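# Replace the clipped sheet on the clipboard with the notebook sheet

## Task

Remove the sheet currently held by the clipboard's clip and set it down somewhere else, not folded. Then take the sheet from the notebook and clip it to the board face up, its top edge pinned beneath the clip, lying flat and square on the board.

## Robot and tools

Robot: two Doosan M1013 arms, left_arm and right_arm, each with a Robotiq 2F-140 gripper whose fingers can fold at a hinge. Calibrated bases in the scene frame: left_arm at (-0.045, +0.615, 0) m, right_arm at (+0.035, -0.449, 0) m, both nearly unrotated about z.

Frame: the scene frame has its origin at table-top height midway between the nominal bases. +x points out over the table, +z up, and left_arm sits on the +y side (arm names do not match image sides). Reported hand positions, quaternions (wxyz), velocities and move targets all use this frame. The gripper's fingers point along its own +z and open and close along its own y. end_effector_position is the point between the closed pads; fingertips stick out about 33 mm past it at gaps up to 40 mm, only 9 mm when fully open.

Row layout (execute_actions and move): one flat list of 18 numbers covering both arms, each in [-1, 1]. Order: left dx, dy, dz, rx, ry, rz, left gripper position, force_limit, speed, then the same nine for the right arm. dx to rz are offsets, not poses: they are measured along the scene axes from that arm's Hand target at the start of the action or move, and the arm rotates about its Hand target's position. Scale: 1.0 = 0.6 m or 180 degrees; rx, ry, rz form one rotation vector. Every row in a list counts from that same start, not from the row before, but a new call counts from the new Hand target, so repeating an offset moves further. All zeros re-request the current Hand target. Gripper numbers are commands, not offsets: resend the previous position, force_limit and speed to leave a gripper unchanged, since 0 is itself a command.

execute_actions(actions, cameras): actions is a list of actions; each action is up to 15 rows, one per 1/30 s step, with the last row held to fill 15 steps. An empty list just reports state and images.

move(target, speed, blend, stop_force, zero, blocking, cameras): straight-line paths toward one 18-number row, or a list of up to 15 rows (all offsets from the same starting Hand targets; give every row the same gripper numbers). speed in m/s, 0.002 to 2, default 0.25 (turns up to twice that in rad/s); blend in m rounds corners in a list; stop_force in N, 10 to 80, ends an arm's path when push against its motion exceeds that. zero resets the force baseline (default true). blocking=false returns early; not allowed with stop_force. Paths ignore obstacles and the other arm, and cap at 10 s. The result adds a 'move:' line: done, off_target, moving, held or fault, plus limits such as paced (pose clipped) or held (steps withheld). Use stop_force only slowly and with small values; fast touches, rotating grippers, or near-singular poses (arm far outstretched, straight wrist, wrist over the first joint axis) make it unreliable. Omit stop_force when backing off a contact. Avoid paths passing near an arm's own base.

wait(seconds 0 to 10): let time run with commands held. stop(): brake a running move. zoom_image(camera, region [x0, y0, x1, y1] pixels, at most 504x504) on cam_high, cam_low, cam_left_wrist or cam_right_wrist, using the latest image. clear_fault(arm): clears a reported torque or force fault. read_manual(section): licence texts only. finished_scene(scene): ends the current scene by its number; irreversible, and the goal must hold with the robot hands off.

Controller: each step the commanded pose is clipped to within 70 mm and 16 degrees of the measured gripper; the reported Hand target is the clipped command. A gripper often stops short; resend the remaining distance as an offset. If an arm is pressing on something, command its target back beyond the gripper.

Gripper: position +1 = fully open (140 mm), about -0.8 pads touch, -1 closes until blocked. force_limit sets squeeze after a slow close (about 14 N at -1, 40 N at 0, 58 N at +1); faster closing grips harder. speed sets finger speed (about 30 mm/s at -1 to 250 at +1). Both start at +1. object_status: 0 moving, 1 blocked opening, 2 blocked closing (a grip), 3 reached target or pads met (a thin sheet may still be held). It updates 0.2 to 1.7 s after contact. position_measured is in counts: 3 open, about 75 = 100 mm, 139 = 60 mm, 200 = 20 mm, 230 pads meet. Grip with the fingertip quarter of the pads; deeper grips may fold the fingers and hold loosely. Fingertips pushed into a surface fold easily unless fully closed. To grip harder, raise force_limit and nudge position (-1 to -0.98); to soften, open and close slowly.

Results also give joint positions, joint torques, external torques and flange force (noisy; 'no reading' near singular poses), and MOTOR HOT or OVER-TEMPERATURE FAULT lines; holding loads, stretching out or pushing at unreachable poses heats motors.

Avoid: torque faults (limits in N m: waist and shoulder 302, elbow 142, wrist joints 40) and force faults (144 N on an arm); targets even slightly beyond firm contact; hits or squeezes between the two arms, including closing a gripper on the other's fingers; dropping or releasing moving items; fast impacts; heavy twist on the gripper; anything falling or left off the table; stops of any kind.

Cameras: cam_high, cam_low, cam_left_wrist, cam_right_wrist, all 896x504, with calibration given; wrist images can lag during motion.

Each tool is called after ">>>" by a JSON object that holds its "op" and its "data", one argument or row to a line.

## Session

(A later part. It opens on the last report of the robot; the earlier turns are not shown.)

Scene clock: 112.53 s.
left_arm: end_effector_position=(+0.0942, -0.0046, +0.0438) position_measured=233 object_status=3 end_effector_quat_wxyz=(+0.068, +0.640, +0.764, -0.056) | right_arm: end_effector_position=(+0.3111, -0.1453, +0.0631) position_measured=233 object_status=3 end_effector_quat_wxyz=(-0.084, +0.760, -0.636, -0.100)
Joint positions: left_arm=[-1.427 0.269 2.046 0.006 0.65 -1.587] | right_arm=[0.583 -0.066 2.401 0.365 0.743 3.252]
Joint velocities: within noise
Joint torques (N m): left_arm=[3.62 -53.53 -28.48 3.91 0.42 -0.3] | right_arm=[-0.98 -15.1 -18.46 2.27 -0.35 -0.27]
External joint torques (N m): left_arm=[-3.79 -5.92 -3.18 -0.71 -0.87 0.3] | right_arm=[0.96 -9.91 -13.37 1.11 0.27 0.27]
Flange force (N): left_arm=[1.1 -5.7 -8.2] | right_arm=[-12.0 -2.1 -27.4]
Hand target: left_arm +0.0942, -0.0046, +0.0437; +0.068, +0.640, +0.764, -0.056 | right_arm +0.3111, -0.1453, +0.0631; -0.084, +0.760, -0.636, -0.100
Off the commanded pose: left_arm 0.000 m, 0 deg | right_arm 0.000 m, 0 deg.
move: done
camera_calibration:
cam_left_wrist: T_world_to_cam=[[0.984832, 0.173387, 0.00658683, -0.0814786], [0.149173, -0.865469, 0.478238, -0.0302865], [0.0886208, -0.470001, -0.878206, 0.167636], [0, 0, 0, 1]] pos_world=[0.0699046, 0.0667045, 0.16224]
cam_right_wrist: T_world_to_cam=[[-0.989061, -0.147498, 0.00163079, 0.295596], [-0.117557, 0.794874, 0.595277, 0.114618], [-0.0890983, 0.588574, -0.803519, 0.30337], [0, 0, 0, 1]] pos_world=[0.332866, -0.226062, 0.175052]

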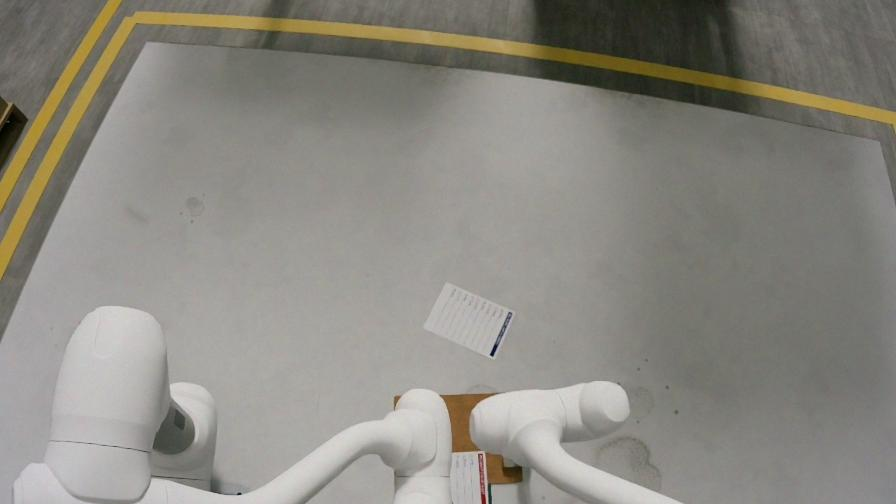

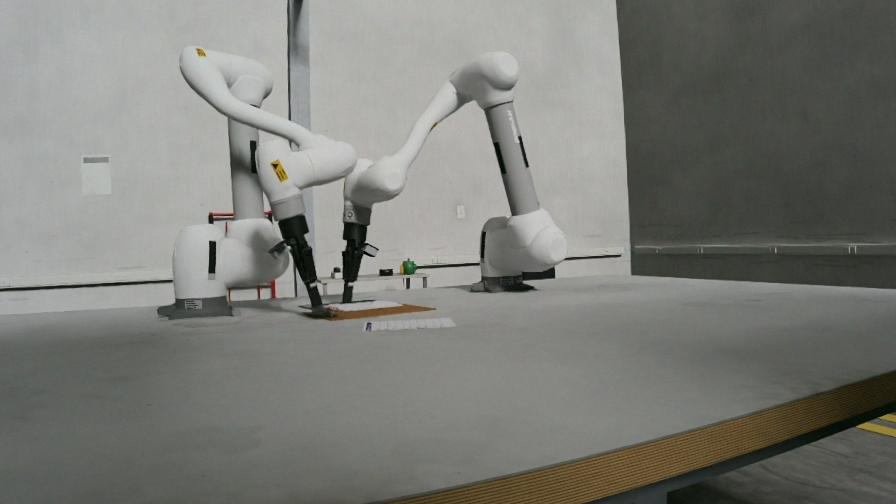

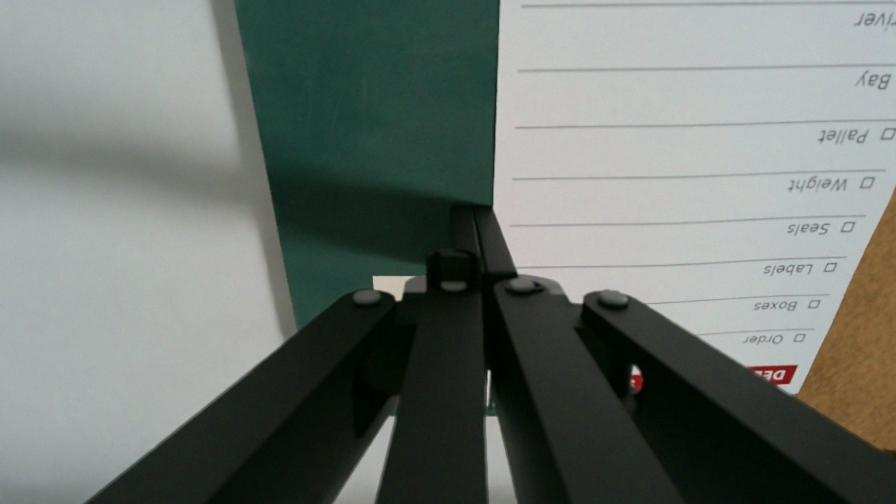

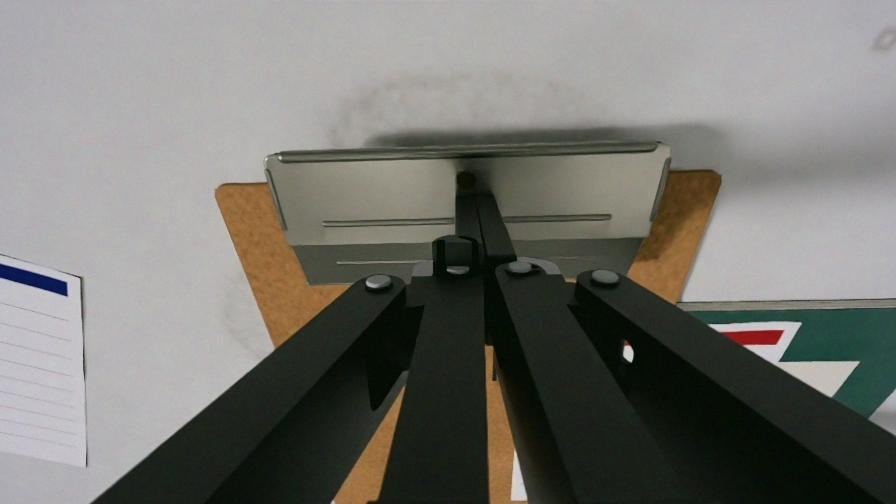

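>>> {"op": "move", "data": {
  "target": [
    [-0.006,-0.001,0,0,0,0,-1,-1,0,0,0,0,0,0,0,-1,-1,0],
    [-0.0126,0.0361,0,0,0,0,-1,-1,0,0,0,0,0,0,0,-1,-1,0],
    [0.086,0.0535,0.0003,0,0,0,-1,-1,0,0,0,0,0,0,0,-1,-1,0]
  ],
  "speed": 0.05
}}

>>> {"op": "zoom_image", "data": {
  "camera": "cam_left_wrist",
  "region": [440, 0, 896, 420]
}}

Scene clock: 115.03 s.
left_arm: end_effector_position=(+0.1458, +0.0275, +0.0439) position_measured=233 object_status=3 end_effector_quat_wxyz=(+0.068, +0.640, +0.764, -0.056) | right_arm: end_effector_position=(+0.3111, -0.1453, +0.0631) position_measured=233 object_status=3 end_effector_quat_wxyz=(-0.084, +0.760, -0.636, -0.100)
Joint positions: left_arm=[-1.326 0.247 2.078 -0.024 0.642 -1.464] | right_arm=[0.583 -0.066 2.401 0.365 0.743 3.252]
Joint velocities: within noise
Joint torques (N m): left_arm=[-0.68 -54.4 -30.93 3.26 -0.01 -0.24] | right_arm=[-1.48 -14.97 -17.92 2.03 -0.02 -0.29]
External joint torques (N m): left_arm=[0.5 -2.49 -0.34 -0.12 -0.43 0.24] | right_arm=[1.57 -9.99 -13.94 1.35 -0.05 0.29]
Flange force (N): left_arm=[2.6 1.0 -3.0] | right_arm=[-14.0 -2.2 -26.5]
Hand target: left_arm +0.1458, +0.0275, +0.0439; +0.068, +0.640, +0.764, -0.056 | right_arm +0.3111, -0.1453, +0.0631; -0.084, +0.760, -0.636, -0.100
Off the commanded pose: left_arm 0.000 m, 0 deg | right_arm 0.000 m, 0 deg.
move: done
camera_calibration:
cam_left_wrist: T_world_to_cam=[[0.984832, 0.173387, 0.00658683, -0.137862], [0.149173, -0.865469, 0.478238, -0.0102502], [0.0886208, -0.470001, -0.878206, 0.178238], [0, 0, 0, 1]] pos_world=[0.121505, 0.0988045, 0.16234]
cam_right_wrist: T_world_to_cam=[[-0.989061, -0.147498, 0.00163079, 0.295596], [-0.117557, 0.794874, 0.595277, 0.114618], [-0.0890983, 0.588574, -0.803519, 0.30337], [0, 0, 0, 1]] pos_world=[0.332866, -0.226062, 0.175052]

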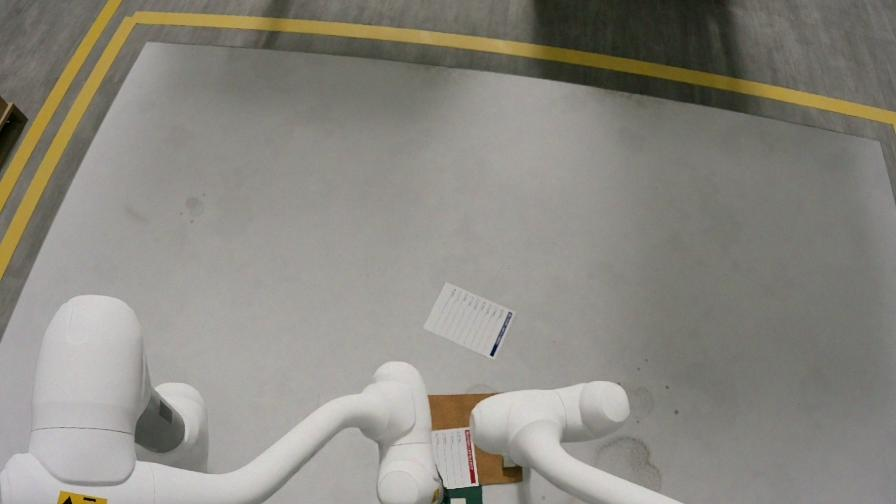

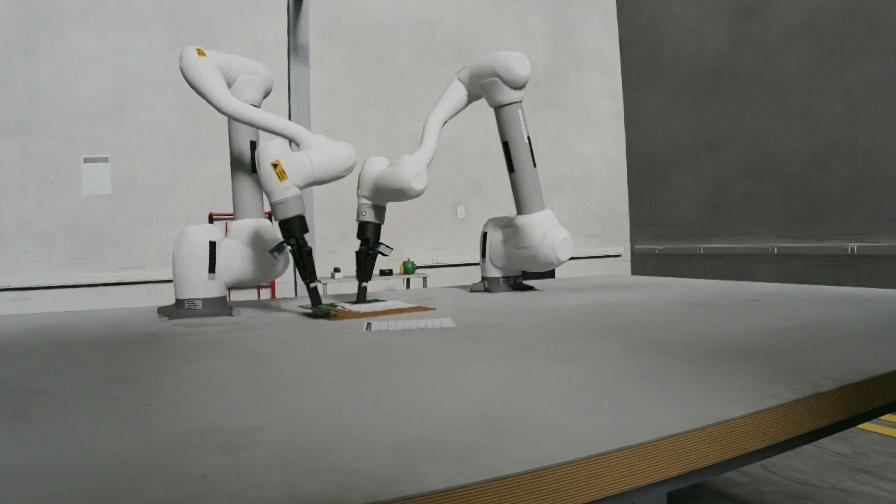

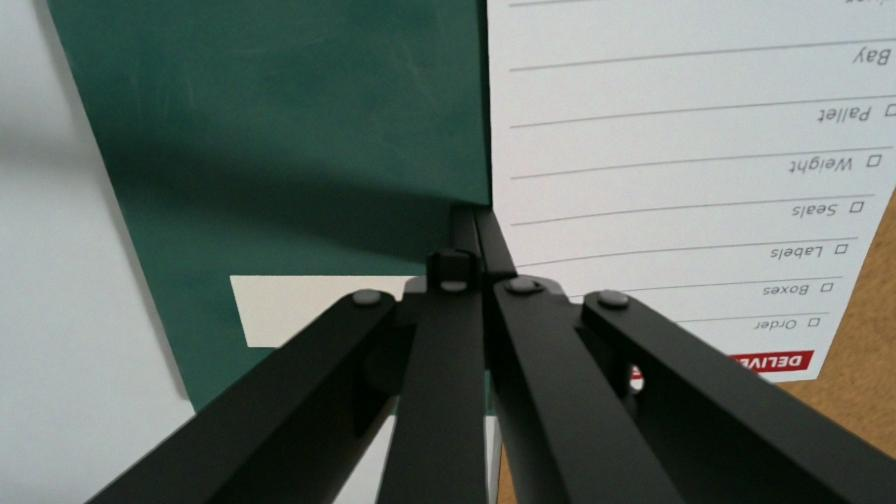

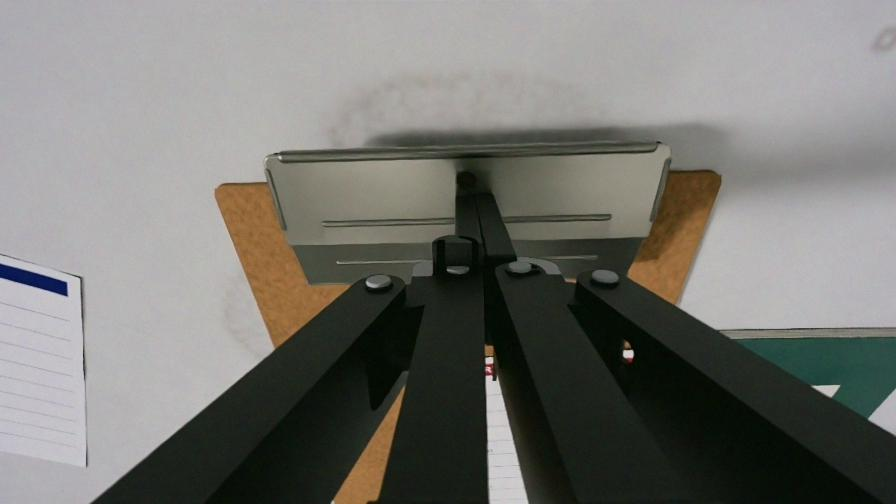

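Scaled by 1.105 from the camera's 896x504 image, which has a finer 1280x720 frame.

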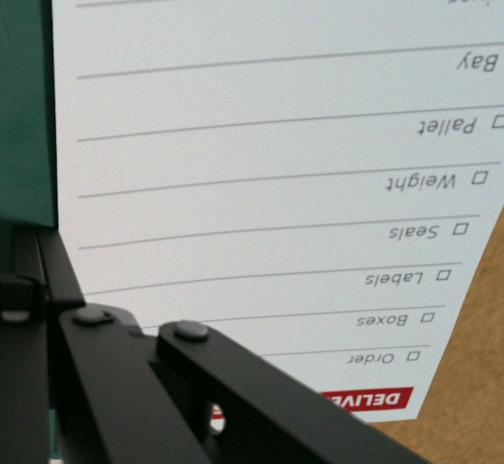

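>>> {"op": "move", "data": {
  "target": [
    [-0.01,-0.0018,0.05,0,0,0,-1,-1,0,0,0,0,0,0,0,-1,-1,0],
    [-0.0072,0.0597,0.05,-0.0193,0.1094,0,-1,-1,0,0,0,0,0,0,0,-1,-1,0],
    [-0.0072,0.0597,0.016,-0.0193,0.1094,0,-1,-1,0,0,0,0,0,0,0,-1,-1,0]
  ],
  "speed": [0.1,0.25,0.06]
}}

>>> {"op": "move", "data": {
  "target": [0,0,-0.016,0,0,0,-1,-1,0,0,0,0,0,0,0,-1,-1,0],
  "speed": 0.006,
  "stop_force": 10
}}

Scene clock: 117.73 s.
left_arm: end_effector_position=(+0.1415, +0.0633, +0.0536) position_measured=233 object_status=3 end_effector_quat_wxyz=(-0.044, +0.618, +0.762, -0.188) | right_arm: end_effector_position=(+0.3111, -0.1453, +0.0631) position_measured=233 object_status=3 end_effector_quat_wxyz=(-0.084, +0.760, -0.636, -0.100)
Joint positions: left_arm=[-1.112 0.252 2.095 -0.545 0.801 -0.913] | right_arm=[0.583 -0.066 2.401 0.365 0.743 3.252]
Joint velocities: within noise
Joint torques (N m): left_arm=[-0.44 -57.43 -30.42 1.29 0.07 -0.57] | right_arm=[-1.53 -15.05 -17.93 2 -0.09 -0.24]
External joint torques (N m): left_arm=[0.43 2.41 1.45 0.64 0.18 0.55] | right_arm=[1.53 -10.03 -13.98 1.39 0 0.24]
Flange force (N): left_arm=[0.6 3.2 3.0] | right_arm=[-13.8 -2.3 -26.7]
Hand target: left_arm +0.1415, +0.0633, +0.0535; -0.044, +0.618, +0.762, -0.188 | right_arm +0.3111, -0.1453, +0.0631; -0.084, +0.760, -0.636, -0.100
Off the commanded pose: left_arm 0.000 m, 0 deg | right_arm 0.000 m, 0 deg.
move: done
camera_calibration:
cam_left_wrist: T_world_to_cam=[[0.927675, 0.163386, -0.335743, -0.112819], [0.31047, -0.837052, 0.450502, -0.00636848], [-0.207429, -0.522158, -0.827239, 0.246479], [0, 0, 0, 1]] pos_world=[0.157764, 0.141803, 0.168888]
cam_right_wrist: T_world_to_cam=[[-0.989061, -0.147498, 0.00163079, 0.295596], [-0.117557, 0.794874, 0.595277, 0.114618], [-0.0890983, 0.588574, -0.803519, 0.30337], [0, 0, 0, 1]] pos_world=[0.332866, -0.226062, 0.175052]

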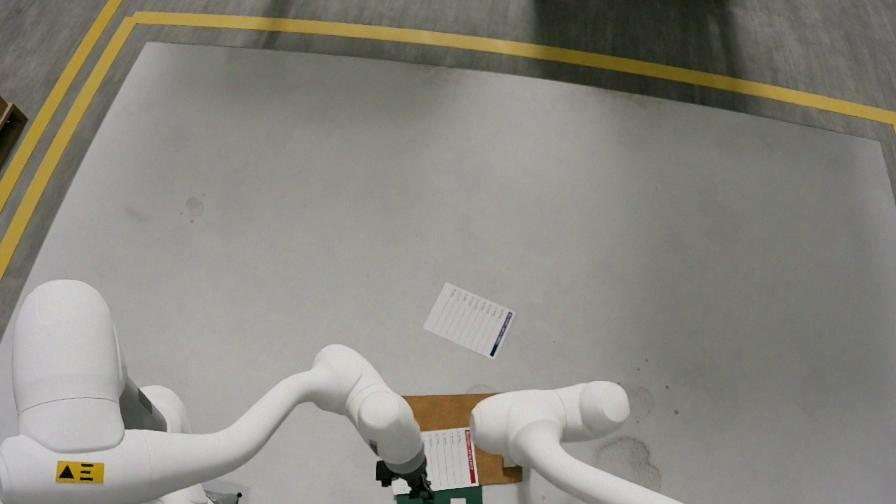

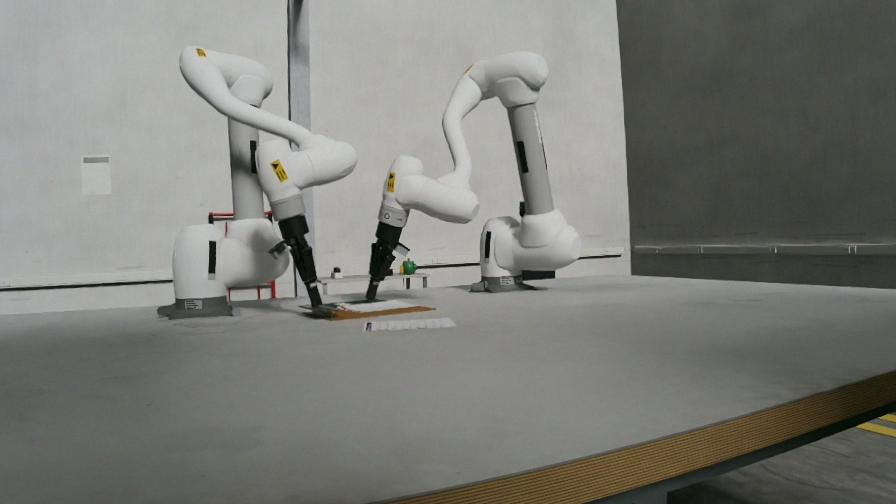

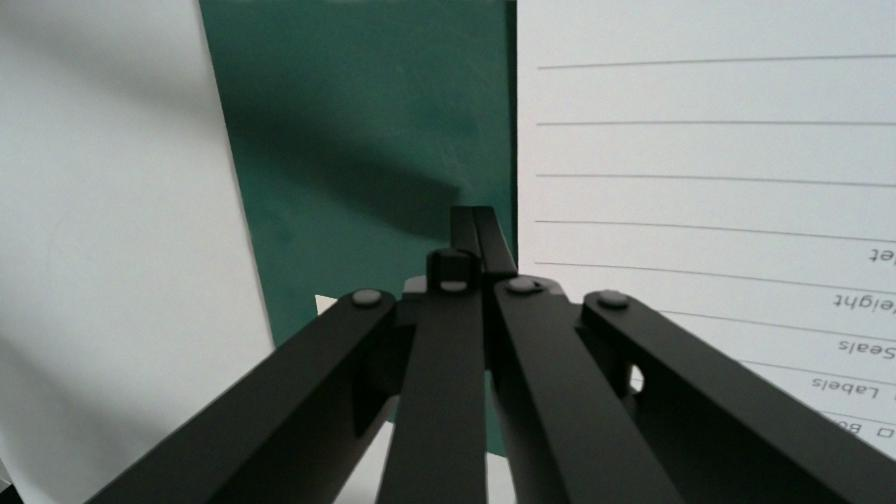

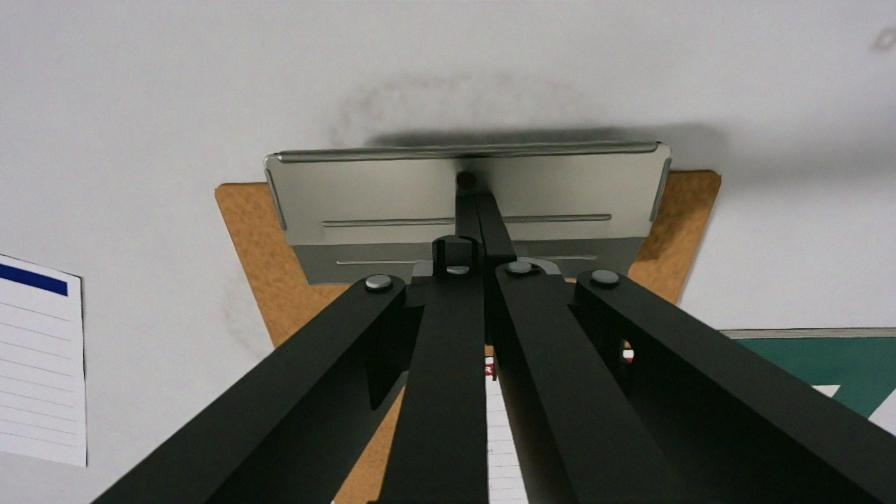

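Scene clock: 120.07 s.
left_arm: end_effector_position=(+0.1415, +0.0633, +0.0439) position_measured=233 object_status=3 end_effector_quat_wxyz=(-0.044, +0.618, +0.762, -0.188) | right_arm: end_effector_position=(+0.3111, -0.1453, +0.0631) position_measured=233 object_status=3 end_effector_quat_wxyz=(-0.084, +0.760, -0.636, -0.100)
Joint positions: left_arm=[-1.112 0.264 2.102 -0.555 0.785 -0.899] | right_arm=[0.583 -0.066 2.401 0.365 0.743 3.252]
Joint velocities: within noise
Joint torques (N m): left_arm=[-0.26 -54.09 -28.82 1.75 0.47 -0.39] | right_arm=[-1.58 -15.36 -18.19 2 -0.12 -0.28]
External joint torques (N m): left_arm=[0.02 -1.53 0.56 0.11 -0.2 0.37] | right_arm=[1.61 -9.61 -13.6 1.38 0.04 0.28]
Flange force (N): left_arm=[3.0 -1.0 -1.2] | right_arm=[-13.9 -2.3 -25.7]
Hand target: left_arm +0.1415, +0.0633, +0.0439; -0.044, +0.618, +0.762, -0.188 | right_arm +0.3111, -0.1453, +0.0631; -0.084, +0.760, -0.636, -0.100
Off the commanded pose: left_arm 0.000 m, 0 deg | right_arm 0.000 m, 0 deg.
move: done
camera_calibration:
cam_left_wrist: T_world_to_cam=[[0.927656, 0.163337, -0.33582, -0.116054], [0.310463, -0.837068, 0.450477, -0.00199094], [-0.207524, -0.522147, -0.827222, 0.238466], [0, 0, 0, 1]] pos_world=[0.157763, 0.141803, 0.159188]
cam_right_wrist: T_world_to_cam=[[-0.989061, -0.147498, 0.00163079, 0.295596], [-0.117557, 0.794874, 0.595277, 0.114618], [-0.0890983, 0.588574, -0.803519, 0.30337], [0, 0, 0, 1]] pos_world=[0.332866, -0.226062, 0.175052]

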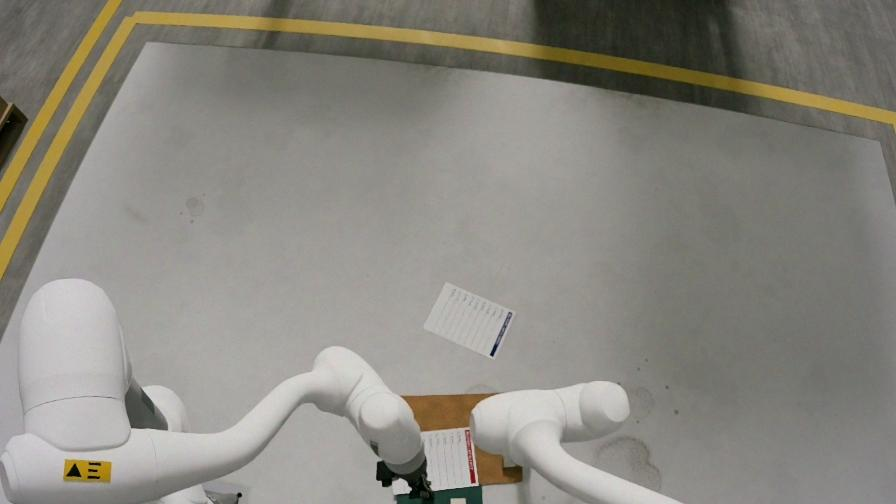

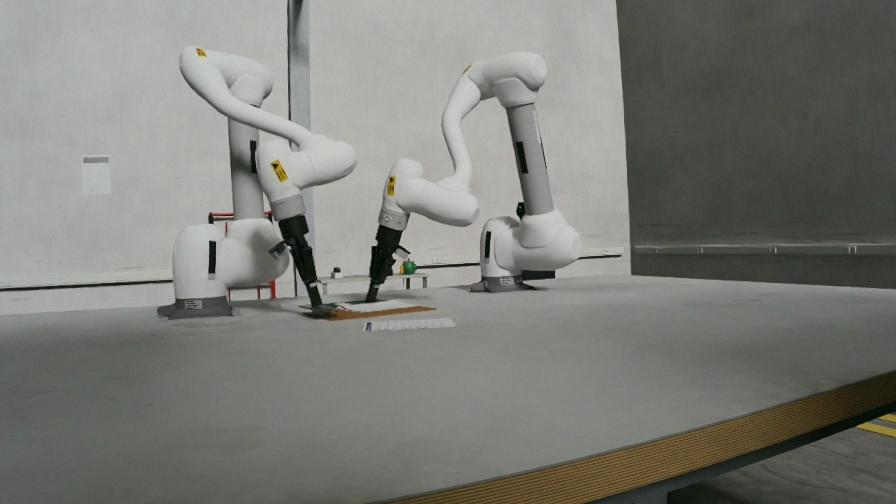

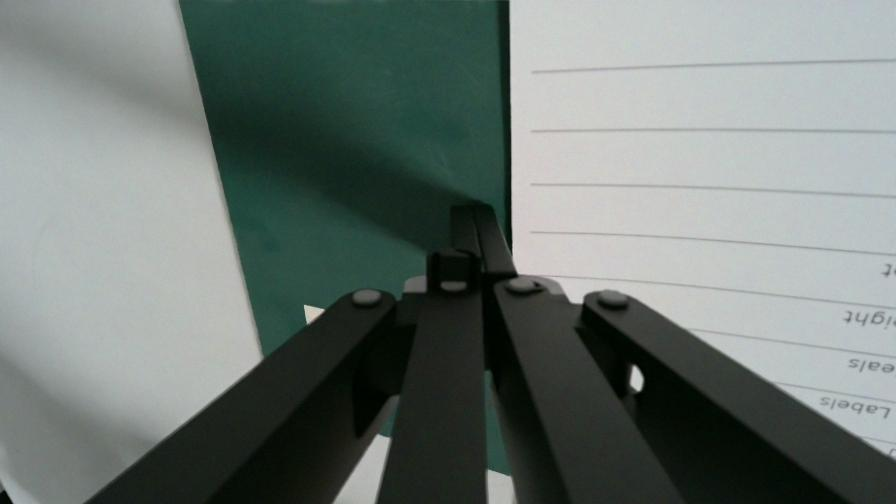

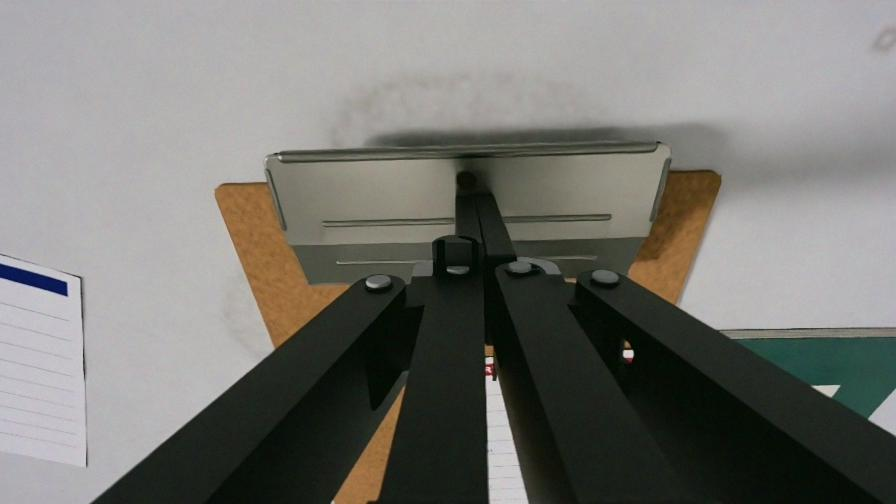

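>>> {"op": "move", "data": {
  "target": [0,0,-0.01,0,0,0,-1,-1,0,0,0,0,0,0,0,-1,-1,0],
  "speed": 0.004,
  "stop_force": 10,
  "cameras": ["cam_left_wrist"]
}}

Scene clock: 121.03 s.
left_arm: end_effector_position=(+0.1415, +0.0633, +0.0431) position_measured=233 object_status=3 end_effector_quat_wxyz=(-0.044, +0.618, +0.762, -0.188) | right_arm: end_effector_position=(+0.3111, -0.1453, +0.0631) position_measured=233 object_status=3 end_effector_quat_wxyz=(-0.084, +0.760, -0.636, -0.100)
Joint positions: left_arm=[-1.112 0.266 2.102 -0.556 0.783 -0.898] | right_arm=[0.583 -0.066 2.401 0.365 0.743 3.252]
Joint velocities: within noise
Joint torques (N m): left_arm=[-1.2 -46.78 -24.68 2.32 -0.71 -0.32] | right_arm=[-1.31 -14.79 -18.24 2.03 -0.08 -0.33]
External joint torques (N m): left_arm=[1.44 -8.94 -3.51 -0.44 0.96 0.3] | right_arm=[1.38 -10.31 -13.6 1.34 0 0.33]
Flange force (N): left_arm=[3.1 -3.6 -15.5] | right_arm=[-13.2 -1.3 -27.1]
Hand target: left_arm +0.1415, +0.0633, +0.0431; -0.044, +0.618, +0.762, -0.188 (not the last commanded pose) | right_arm +0.3111, -0.1453, +0.0631; -0.084, +0.760, -0.636, -0.100
Off the commanded pose: left_arm 0.005 m, 0 deg | right_arm 0.000 m, 0 deg.
move: contact (left_arm)
camera_calibration:
cam_left_wrist: T_world_to_cam=[[0.927657, 0.163282, -0.335845, -0.116328], [0.310458, -0.837007, 0.450595, -0.00169625], [-0.20753, -0.522263, -0.827147, 0.237675], [0, 0, 0, 1]] pos_world=[0.157763, 0.141703, 0.158288]
Images, in order (width x height): cam_left_wrist 896x504.

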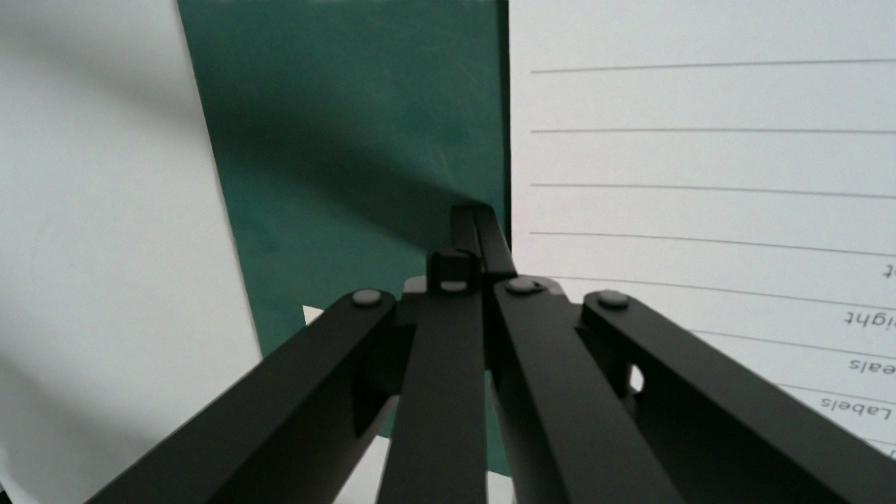

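>>> {"op": "move", "data": {
  "target": [0.0345,0.0061,0.0005,0,0,0,-1,-1,0,0,0,0,0,0,0,-1,-1,0],
  "speed": 0.03
}}

>>> {"op": "zoom_image", "data": {
  "camera": "cam_high",
  "region": [350, 370, 600, 504]
}}

Scene clock: 122.17 s.
left_arm: end_effector_position=(+0.1621, +0.0670, +0.0434) position_measured=233 object_status=3 end_effector_quat_wxyz=(-0.044, +0.618, +0.762, -0.188) | right_arm: end_effector_position=(+0.3111, -0.1453, +0.0631) position_measured=233 object_status=3 end_effector_quat_wxyz=(-0.084, +0.760, -0.636, -0.100)
Joint positions: left_arm=[-1.076 0.276 2.087 -0.549 0.8 -0.871] | right_arm=[0.583 -0.066 2.401 0.365 0.743 3.252]
Joint velocities: within noise
Joint torques (N m): left_arm=[2.47 -50 -27.46 3.43 -0.77 0.14] | right_arm=[-0.81 -14.81 -17.06 1.92 0.5 -0.36]
External joint torques (N m): left_arm=[-2.58 -7.03 -0.86 -1.55 1.06 -0.16] | right_arm=[0.74 -10.04 -14.76 1.46 -0.58 0.36]
Flange force (N): left_arm=[4.0 -10.2 -8.1] | right_arm=[-12.9 -3.9 -26.4]
Hand target: left_arm +0.1622, +0.0670, +0.0434; -0.044, +0.618, +0.762, -0.188 | right_arm +0.3111, -0.1453, +0.0631; -0.084, +0.760, -0.636, -0.100
Off the commanded pose: left_arm 0.000 m, 0 deg | right_arm 0.000 m, 0 deg.
move: done
camera_calibration:
cam_left_wrist: T_world_to_cam=[[0.927676, 0.163331, -0.335768, -0.135964], [0.310465, -0.83699, 0.450621, -0.00513779], [-0.207435, -0.522274, -0.827164, 0.244117], [0, 0, 0, 1]] pos_world=[0.178364, 0.145403, 0.158588]
cam_right_wrist: T_world_to_cam=[[-0.989061, -0.147498, 0.00163079, 0.295596], [-0.117557, 0.794874, 0.595277, 0.114618], [-0.0890983, 0.588574, -0.803519, 0.30337], [0, 0, 0, 1]] pos_world=[0.332866, -0.226062, 0.175052]

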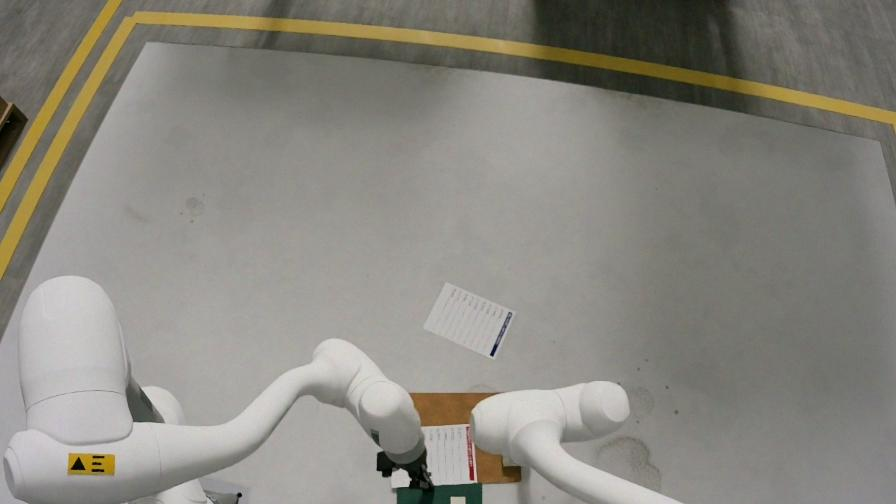

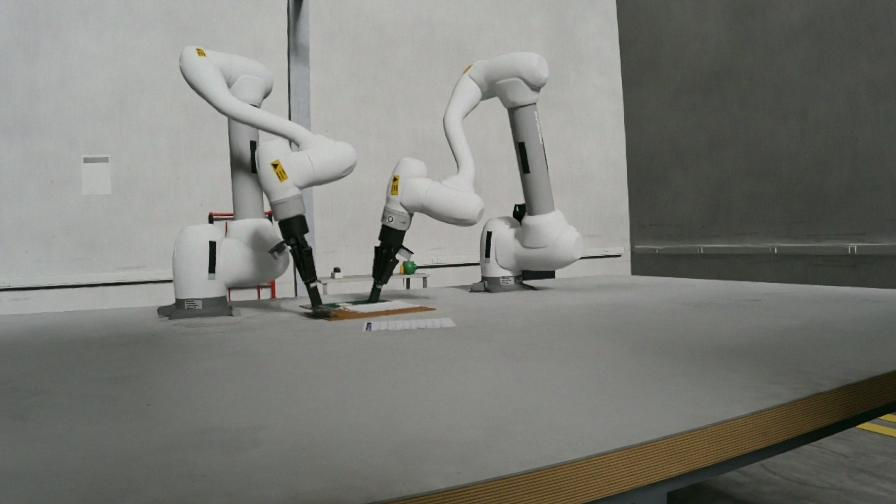

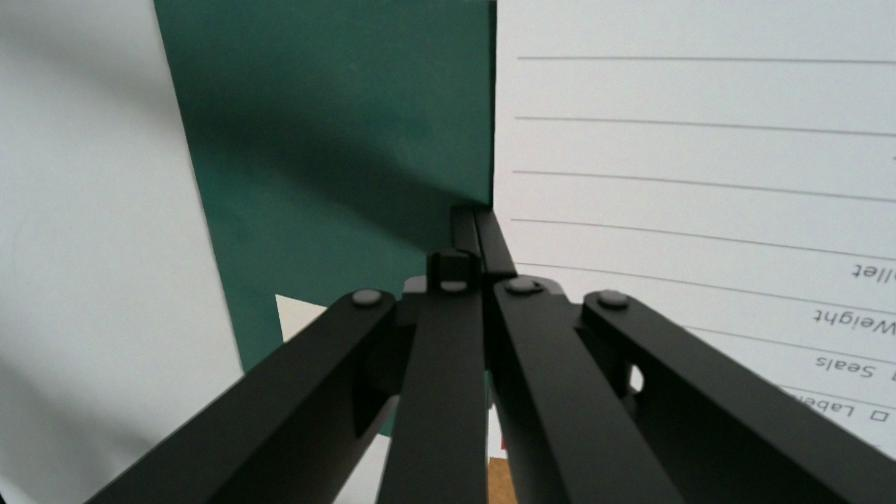

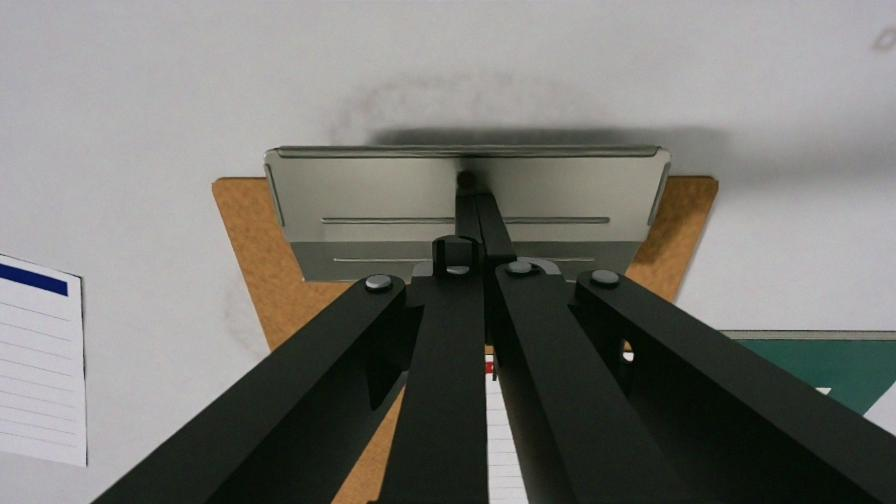

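Scaled by 2.016 from the camera's 896x504 image, which has a finer 1280x720 frame.

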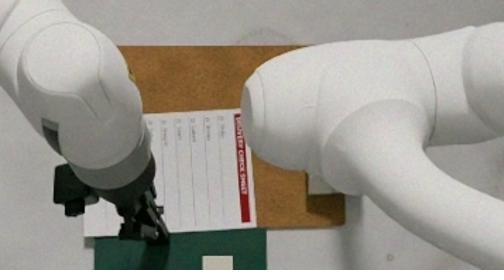

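>>> {"op": "move", "data": {
  "target": [0.0197,0.0035,0.0003,0,0,0,-1,-1,0,0,0,0,0,0,0,-1,-1,0],
  "speed": 0.03
}}

>>> {"op": "zoom_image", "data": {
  "camera": "cam_left_wrist",
  "region": [392, 0, 896, 420]
}}

Scene clock: 123.50 s.
left_arm: end_effector_position=(+0.1740, +0.0691, +0.0435) position_measured=233 object_status=3 end_effector_quat_wxyz=(-0.044, +0.618, +0.762, -0.188) | right_arm: end_effector_position=(+0.3111, -0.1453, +0.0631) position_measured=233 object_status=3 end_effector_quat_wxyz=(-0.084, +0.760, -0.636, -0.100)
Joint positions: left_arm=[-1.056 0.282 2.078 -0.545 0.81 -0.857] | right_arm=[0.583 -0.066 2.401 0.365 0.743 3.252]
Joint velocities: within noise
Joint torques (N m): left_arm=[1.81 -55.72 -30.04 1.56 0.53 -0.18] | right_arm=[-1.23 -14.7 -16.98 1.94 0.43 -0.35]
External joint torques (N m): left_arm=[-1.94 -1.86 1.6 0.33 -0.23 0.16] | right_arm=[1.12 -10.2 -14.89 1.45 -0.51 0.35]
Flange force (N): left_arm=[3.9 -5.3 0.1] | right_arm=[-13.9 -3.5 -26.7]
Hand target: left_arm +0.1740, +0.0691, +0.0435; -0.044, +0.618, +0.762, -0.188 | right_arm +0.3111, -0.1453, +0.0631; -0.084, +0.760, -0.636, -0.100
Off the commanded pose: left_arm 0.000 m, 0 deg | right_arm 0.000 m, 0 deg.
move: done
camera_calibration:
cam_left_wrist: T_world_to_cam=[[0.927676, 0.163331, -0.335768, -0.147279], [0.310465, -0.83699, 0.450621, -0.00716476], [-0.207435, -0.522274, -0.827164, 0.247848], [0, 0, 0, 1]] pos_world=[0.190264, 0.147503, 0.158788]
cam_right_wrist: T_world_to_cam=[[-0.989061, -0.147498, 0.00163079, 0.295596], [-0.117557, 0.794874, 0.595277, 0.114618], [-0.0890983, 0.588574, -0.803519, 0.30337], [0, 0, 0, 1]] pos_world=[0.332866, -0.226062, 0.175052]

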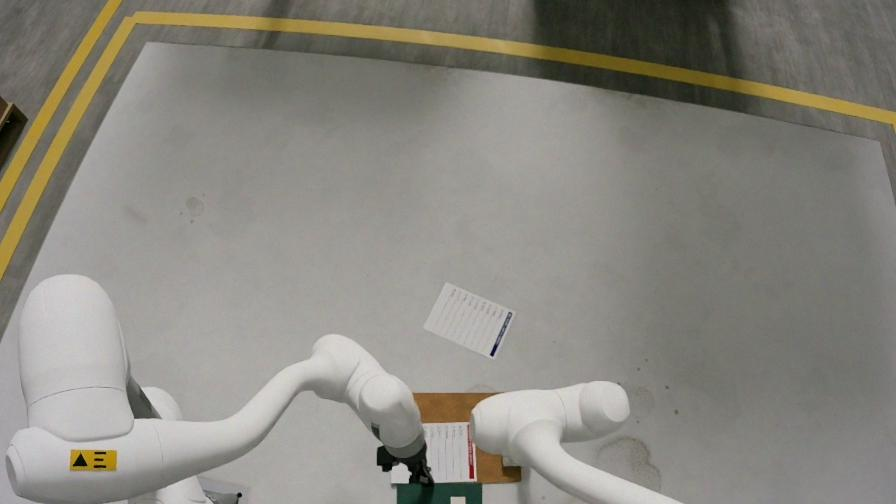

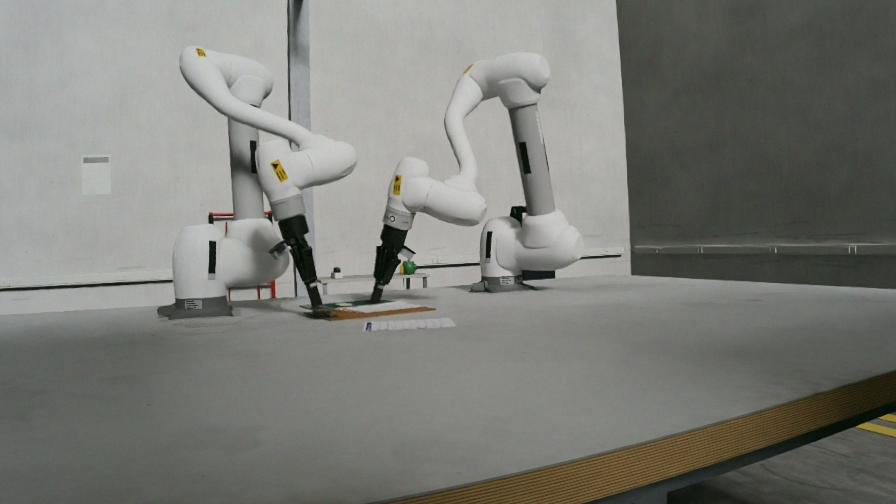

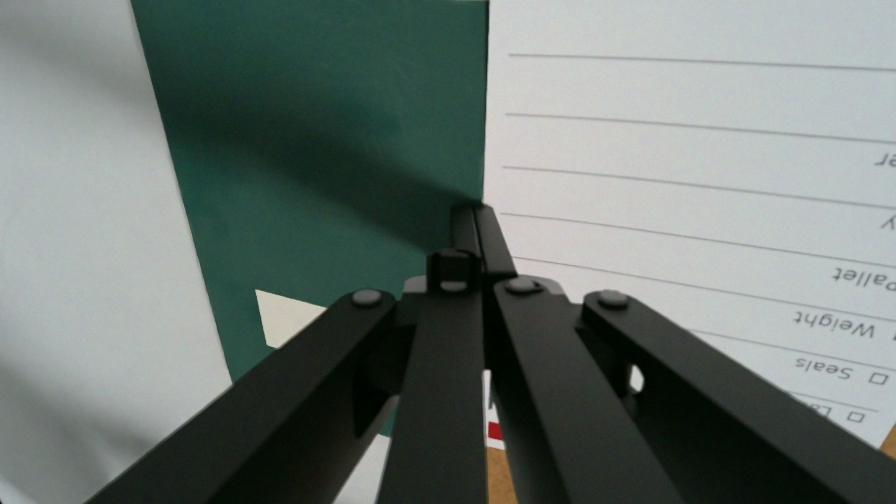

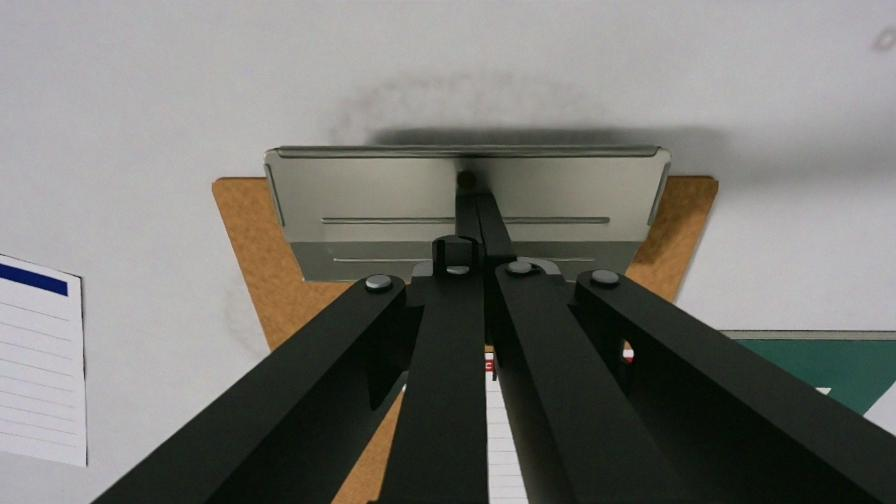

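Scaled by 1.000.

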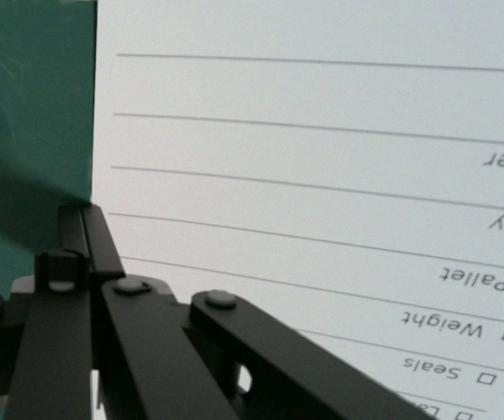

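>>> {"op": "move", "data": {
  "target": [0.0197,0.0035,0,0,0,0,-1,-1,0,0,0,0,0,0,0,-1,-1,0],
  "speed": 0.03,
  "cameras": ["cam_left_wrist","cam_right_wrist"]
}}

>>> {"op": "zoom_image", "data": {
  "camera": "cam_left_wrist",
  "region": [392, 0, 896, 420]
}}

Scene clock: 124.53 s.
left_arm: end_effector_position=(+0.1858, +0.0712, +0.0435) position_measured=233 object_status=3 end_effector_quat_wxyz=(-0.044, +0.618, +0.762, -0.188) | right_arm: end_effector_position=(+0.3111, -0.1453, +0.0631) position_measured=233 object_status=3 end_effector_quat_wxyz=(-0.084, +0.760, -0.636, -0.100)
Joint positions: left_arm=[-1.036 0.288 2.069 -0.541 0.82 -0.843] | right_arm=[0.583 -0.066 2.401 0.365 0.743 3.252]
Joint velocities: within noise
Joint torques (N m): left_arm=[1.19 -57.22 -29.32 1.53 0.42 -0.5] | right_arm=[-1.25 -14.82 -17.07 1.93 0.41 -0.34]
External joint torques (N m): left_arm=[-1.22 -1.02 0.84 0.37 -0.1 0.48] | right_arm=[1.15 -10.15 -14.83 1.46 -0.49 0.34]
Flange force (N): left_arm=[2.3 -2.5 0.2] | right_arm=[-13.9 -3.5 -26.6]
Hand target: left_arm +0.1859, +0.0712, +0.0435; -0.044, +0.618, +0.762, -0.188 | right_arm +0.3111, -0.1453, +0.0631; -0.084, +0.760, -0.636, -0.100
Off the commanded pose: left_arm 0.000 m, 0 deg | right_arm 0.000 m, 0 deg.
move: done
camera_calibration:
cam_left_wrist: T_world_to_cam=[[0.927676, 0.163331, -0.335768, -0.158568], [0.310465, -0.83699, 0.450621, -0.00907057], [-0.207435, -0.522274, -0.827164, 0.251392], [0, 0, 0, 1]] pos_world=[0.202064, 0.149603, 0.158788]
cam_right_wrist: T_world_to_cam=[[-0.989061, -0.147498, 0.00163079, 0.295596], [-0.117557, 0.794874, 0.595277, 0.114618], [-0.0890983, 0.588574, -0.803519, 0.30337], [0, 0, 0, 1]] pos_world=[0.332866, -0.226062, 0.175052]
Images, in order (width x height): cam_left_wrist 896x504, cam_right_wrist 896x504.

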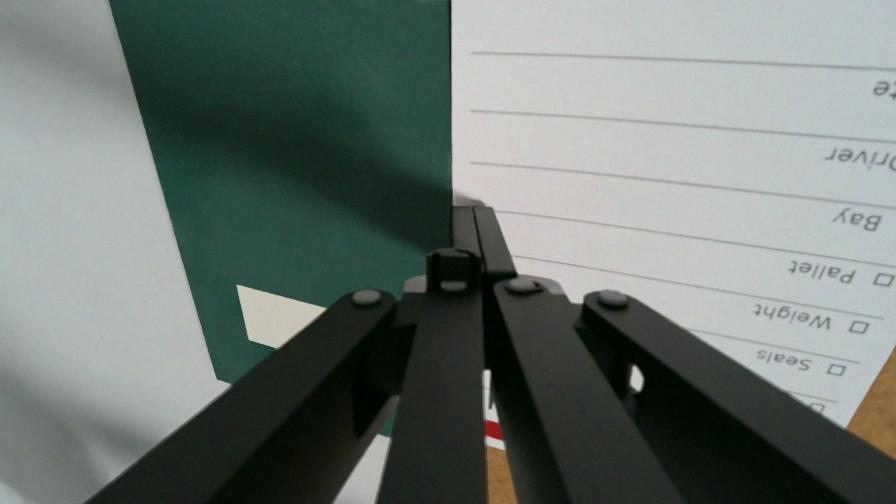

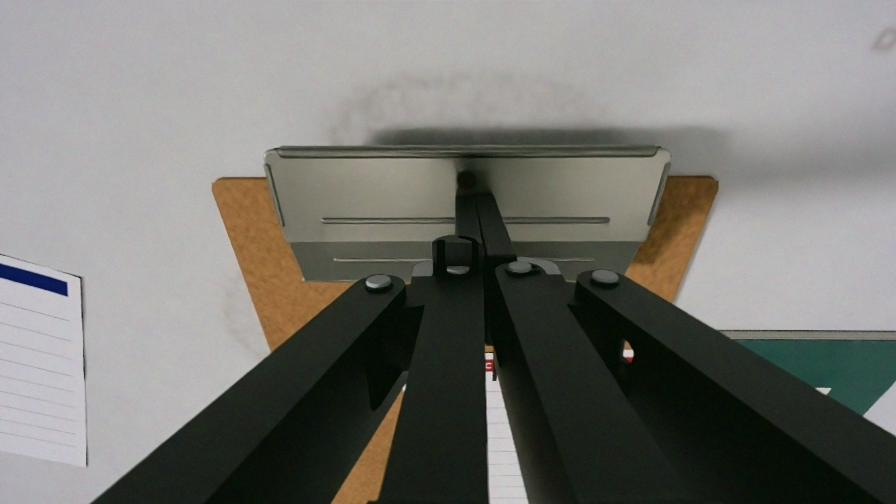

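Scaled by 1.000.

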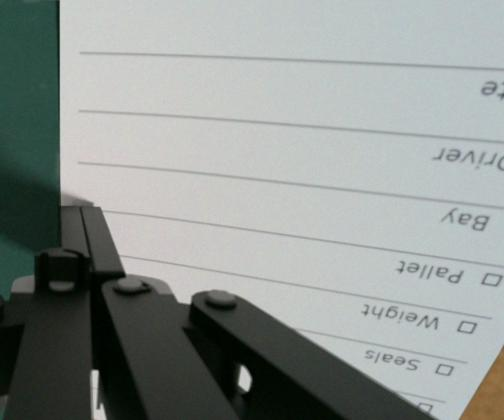

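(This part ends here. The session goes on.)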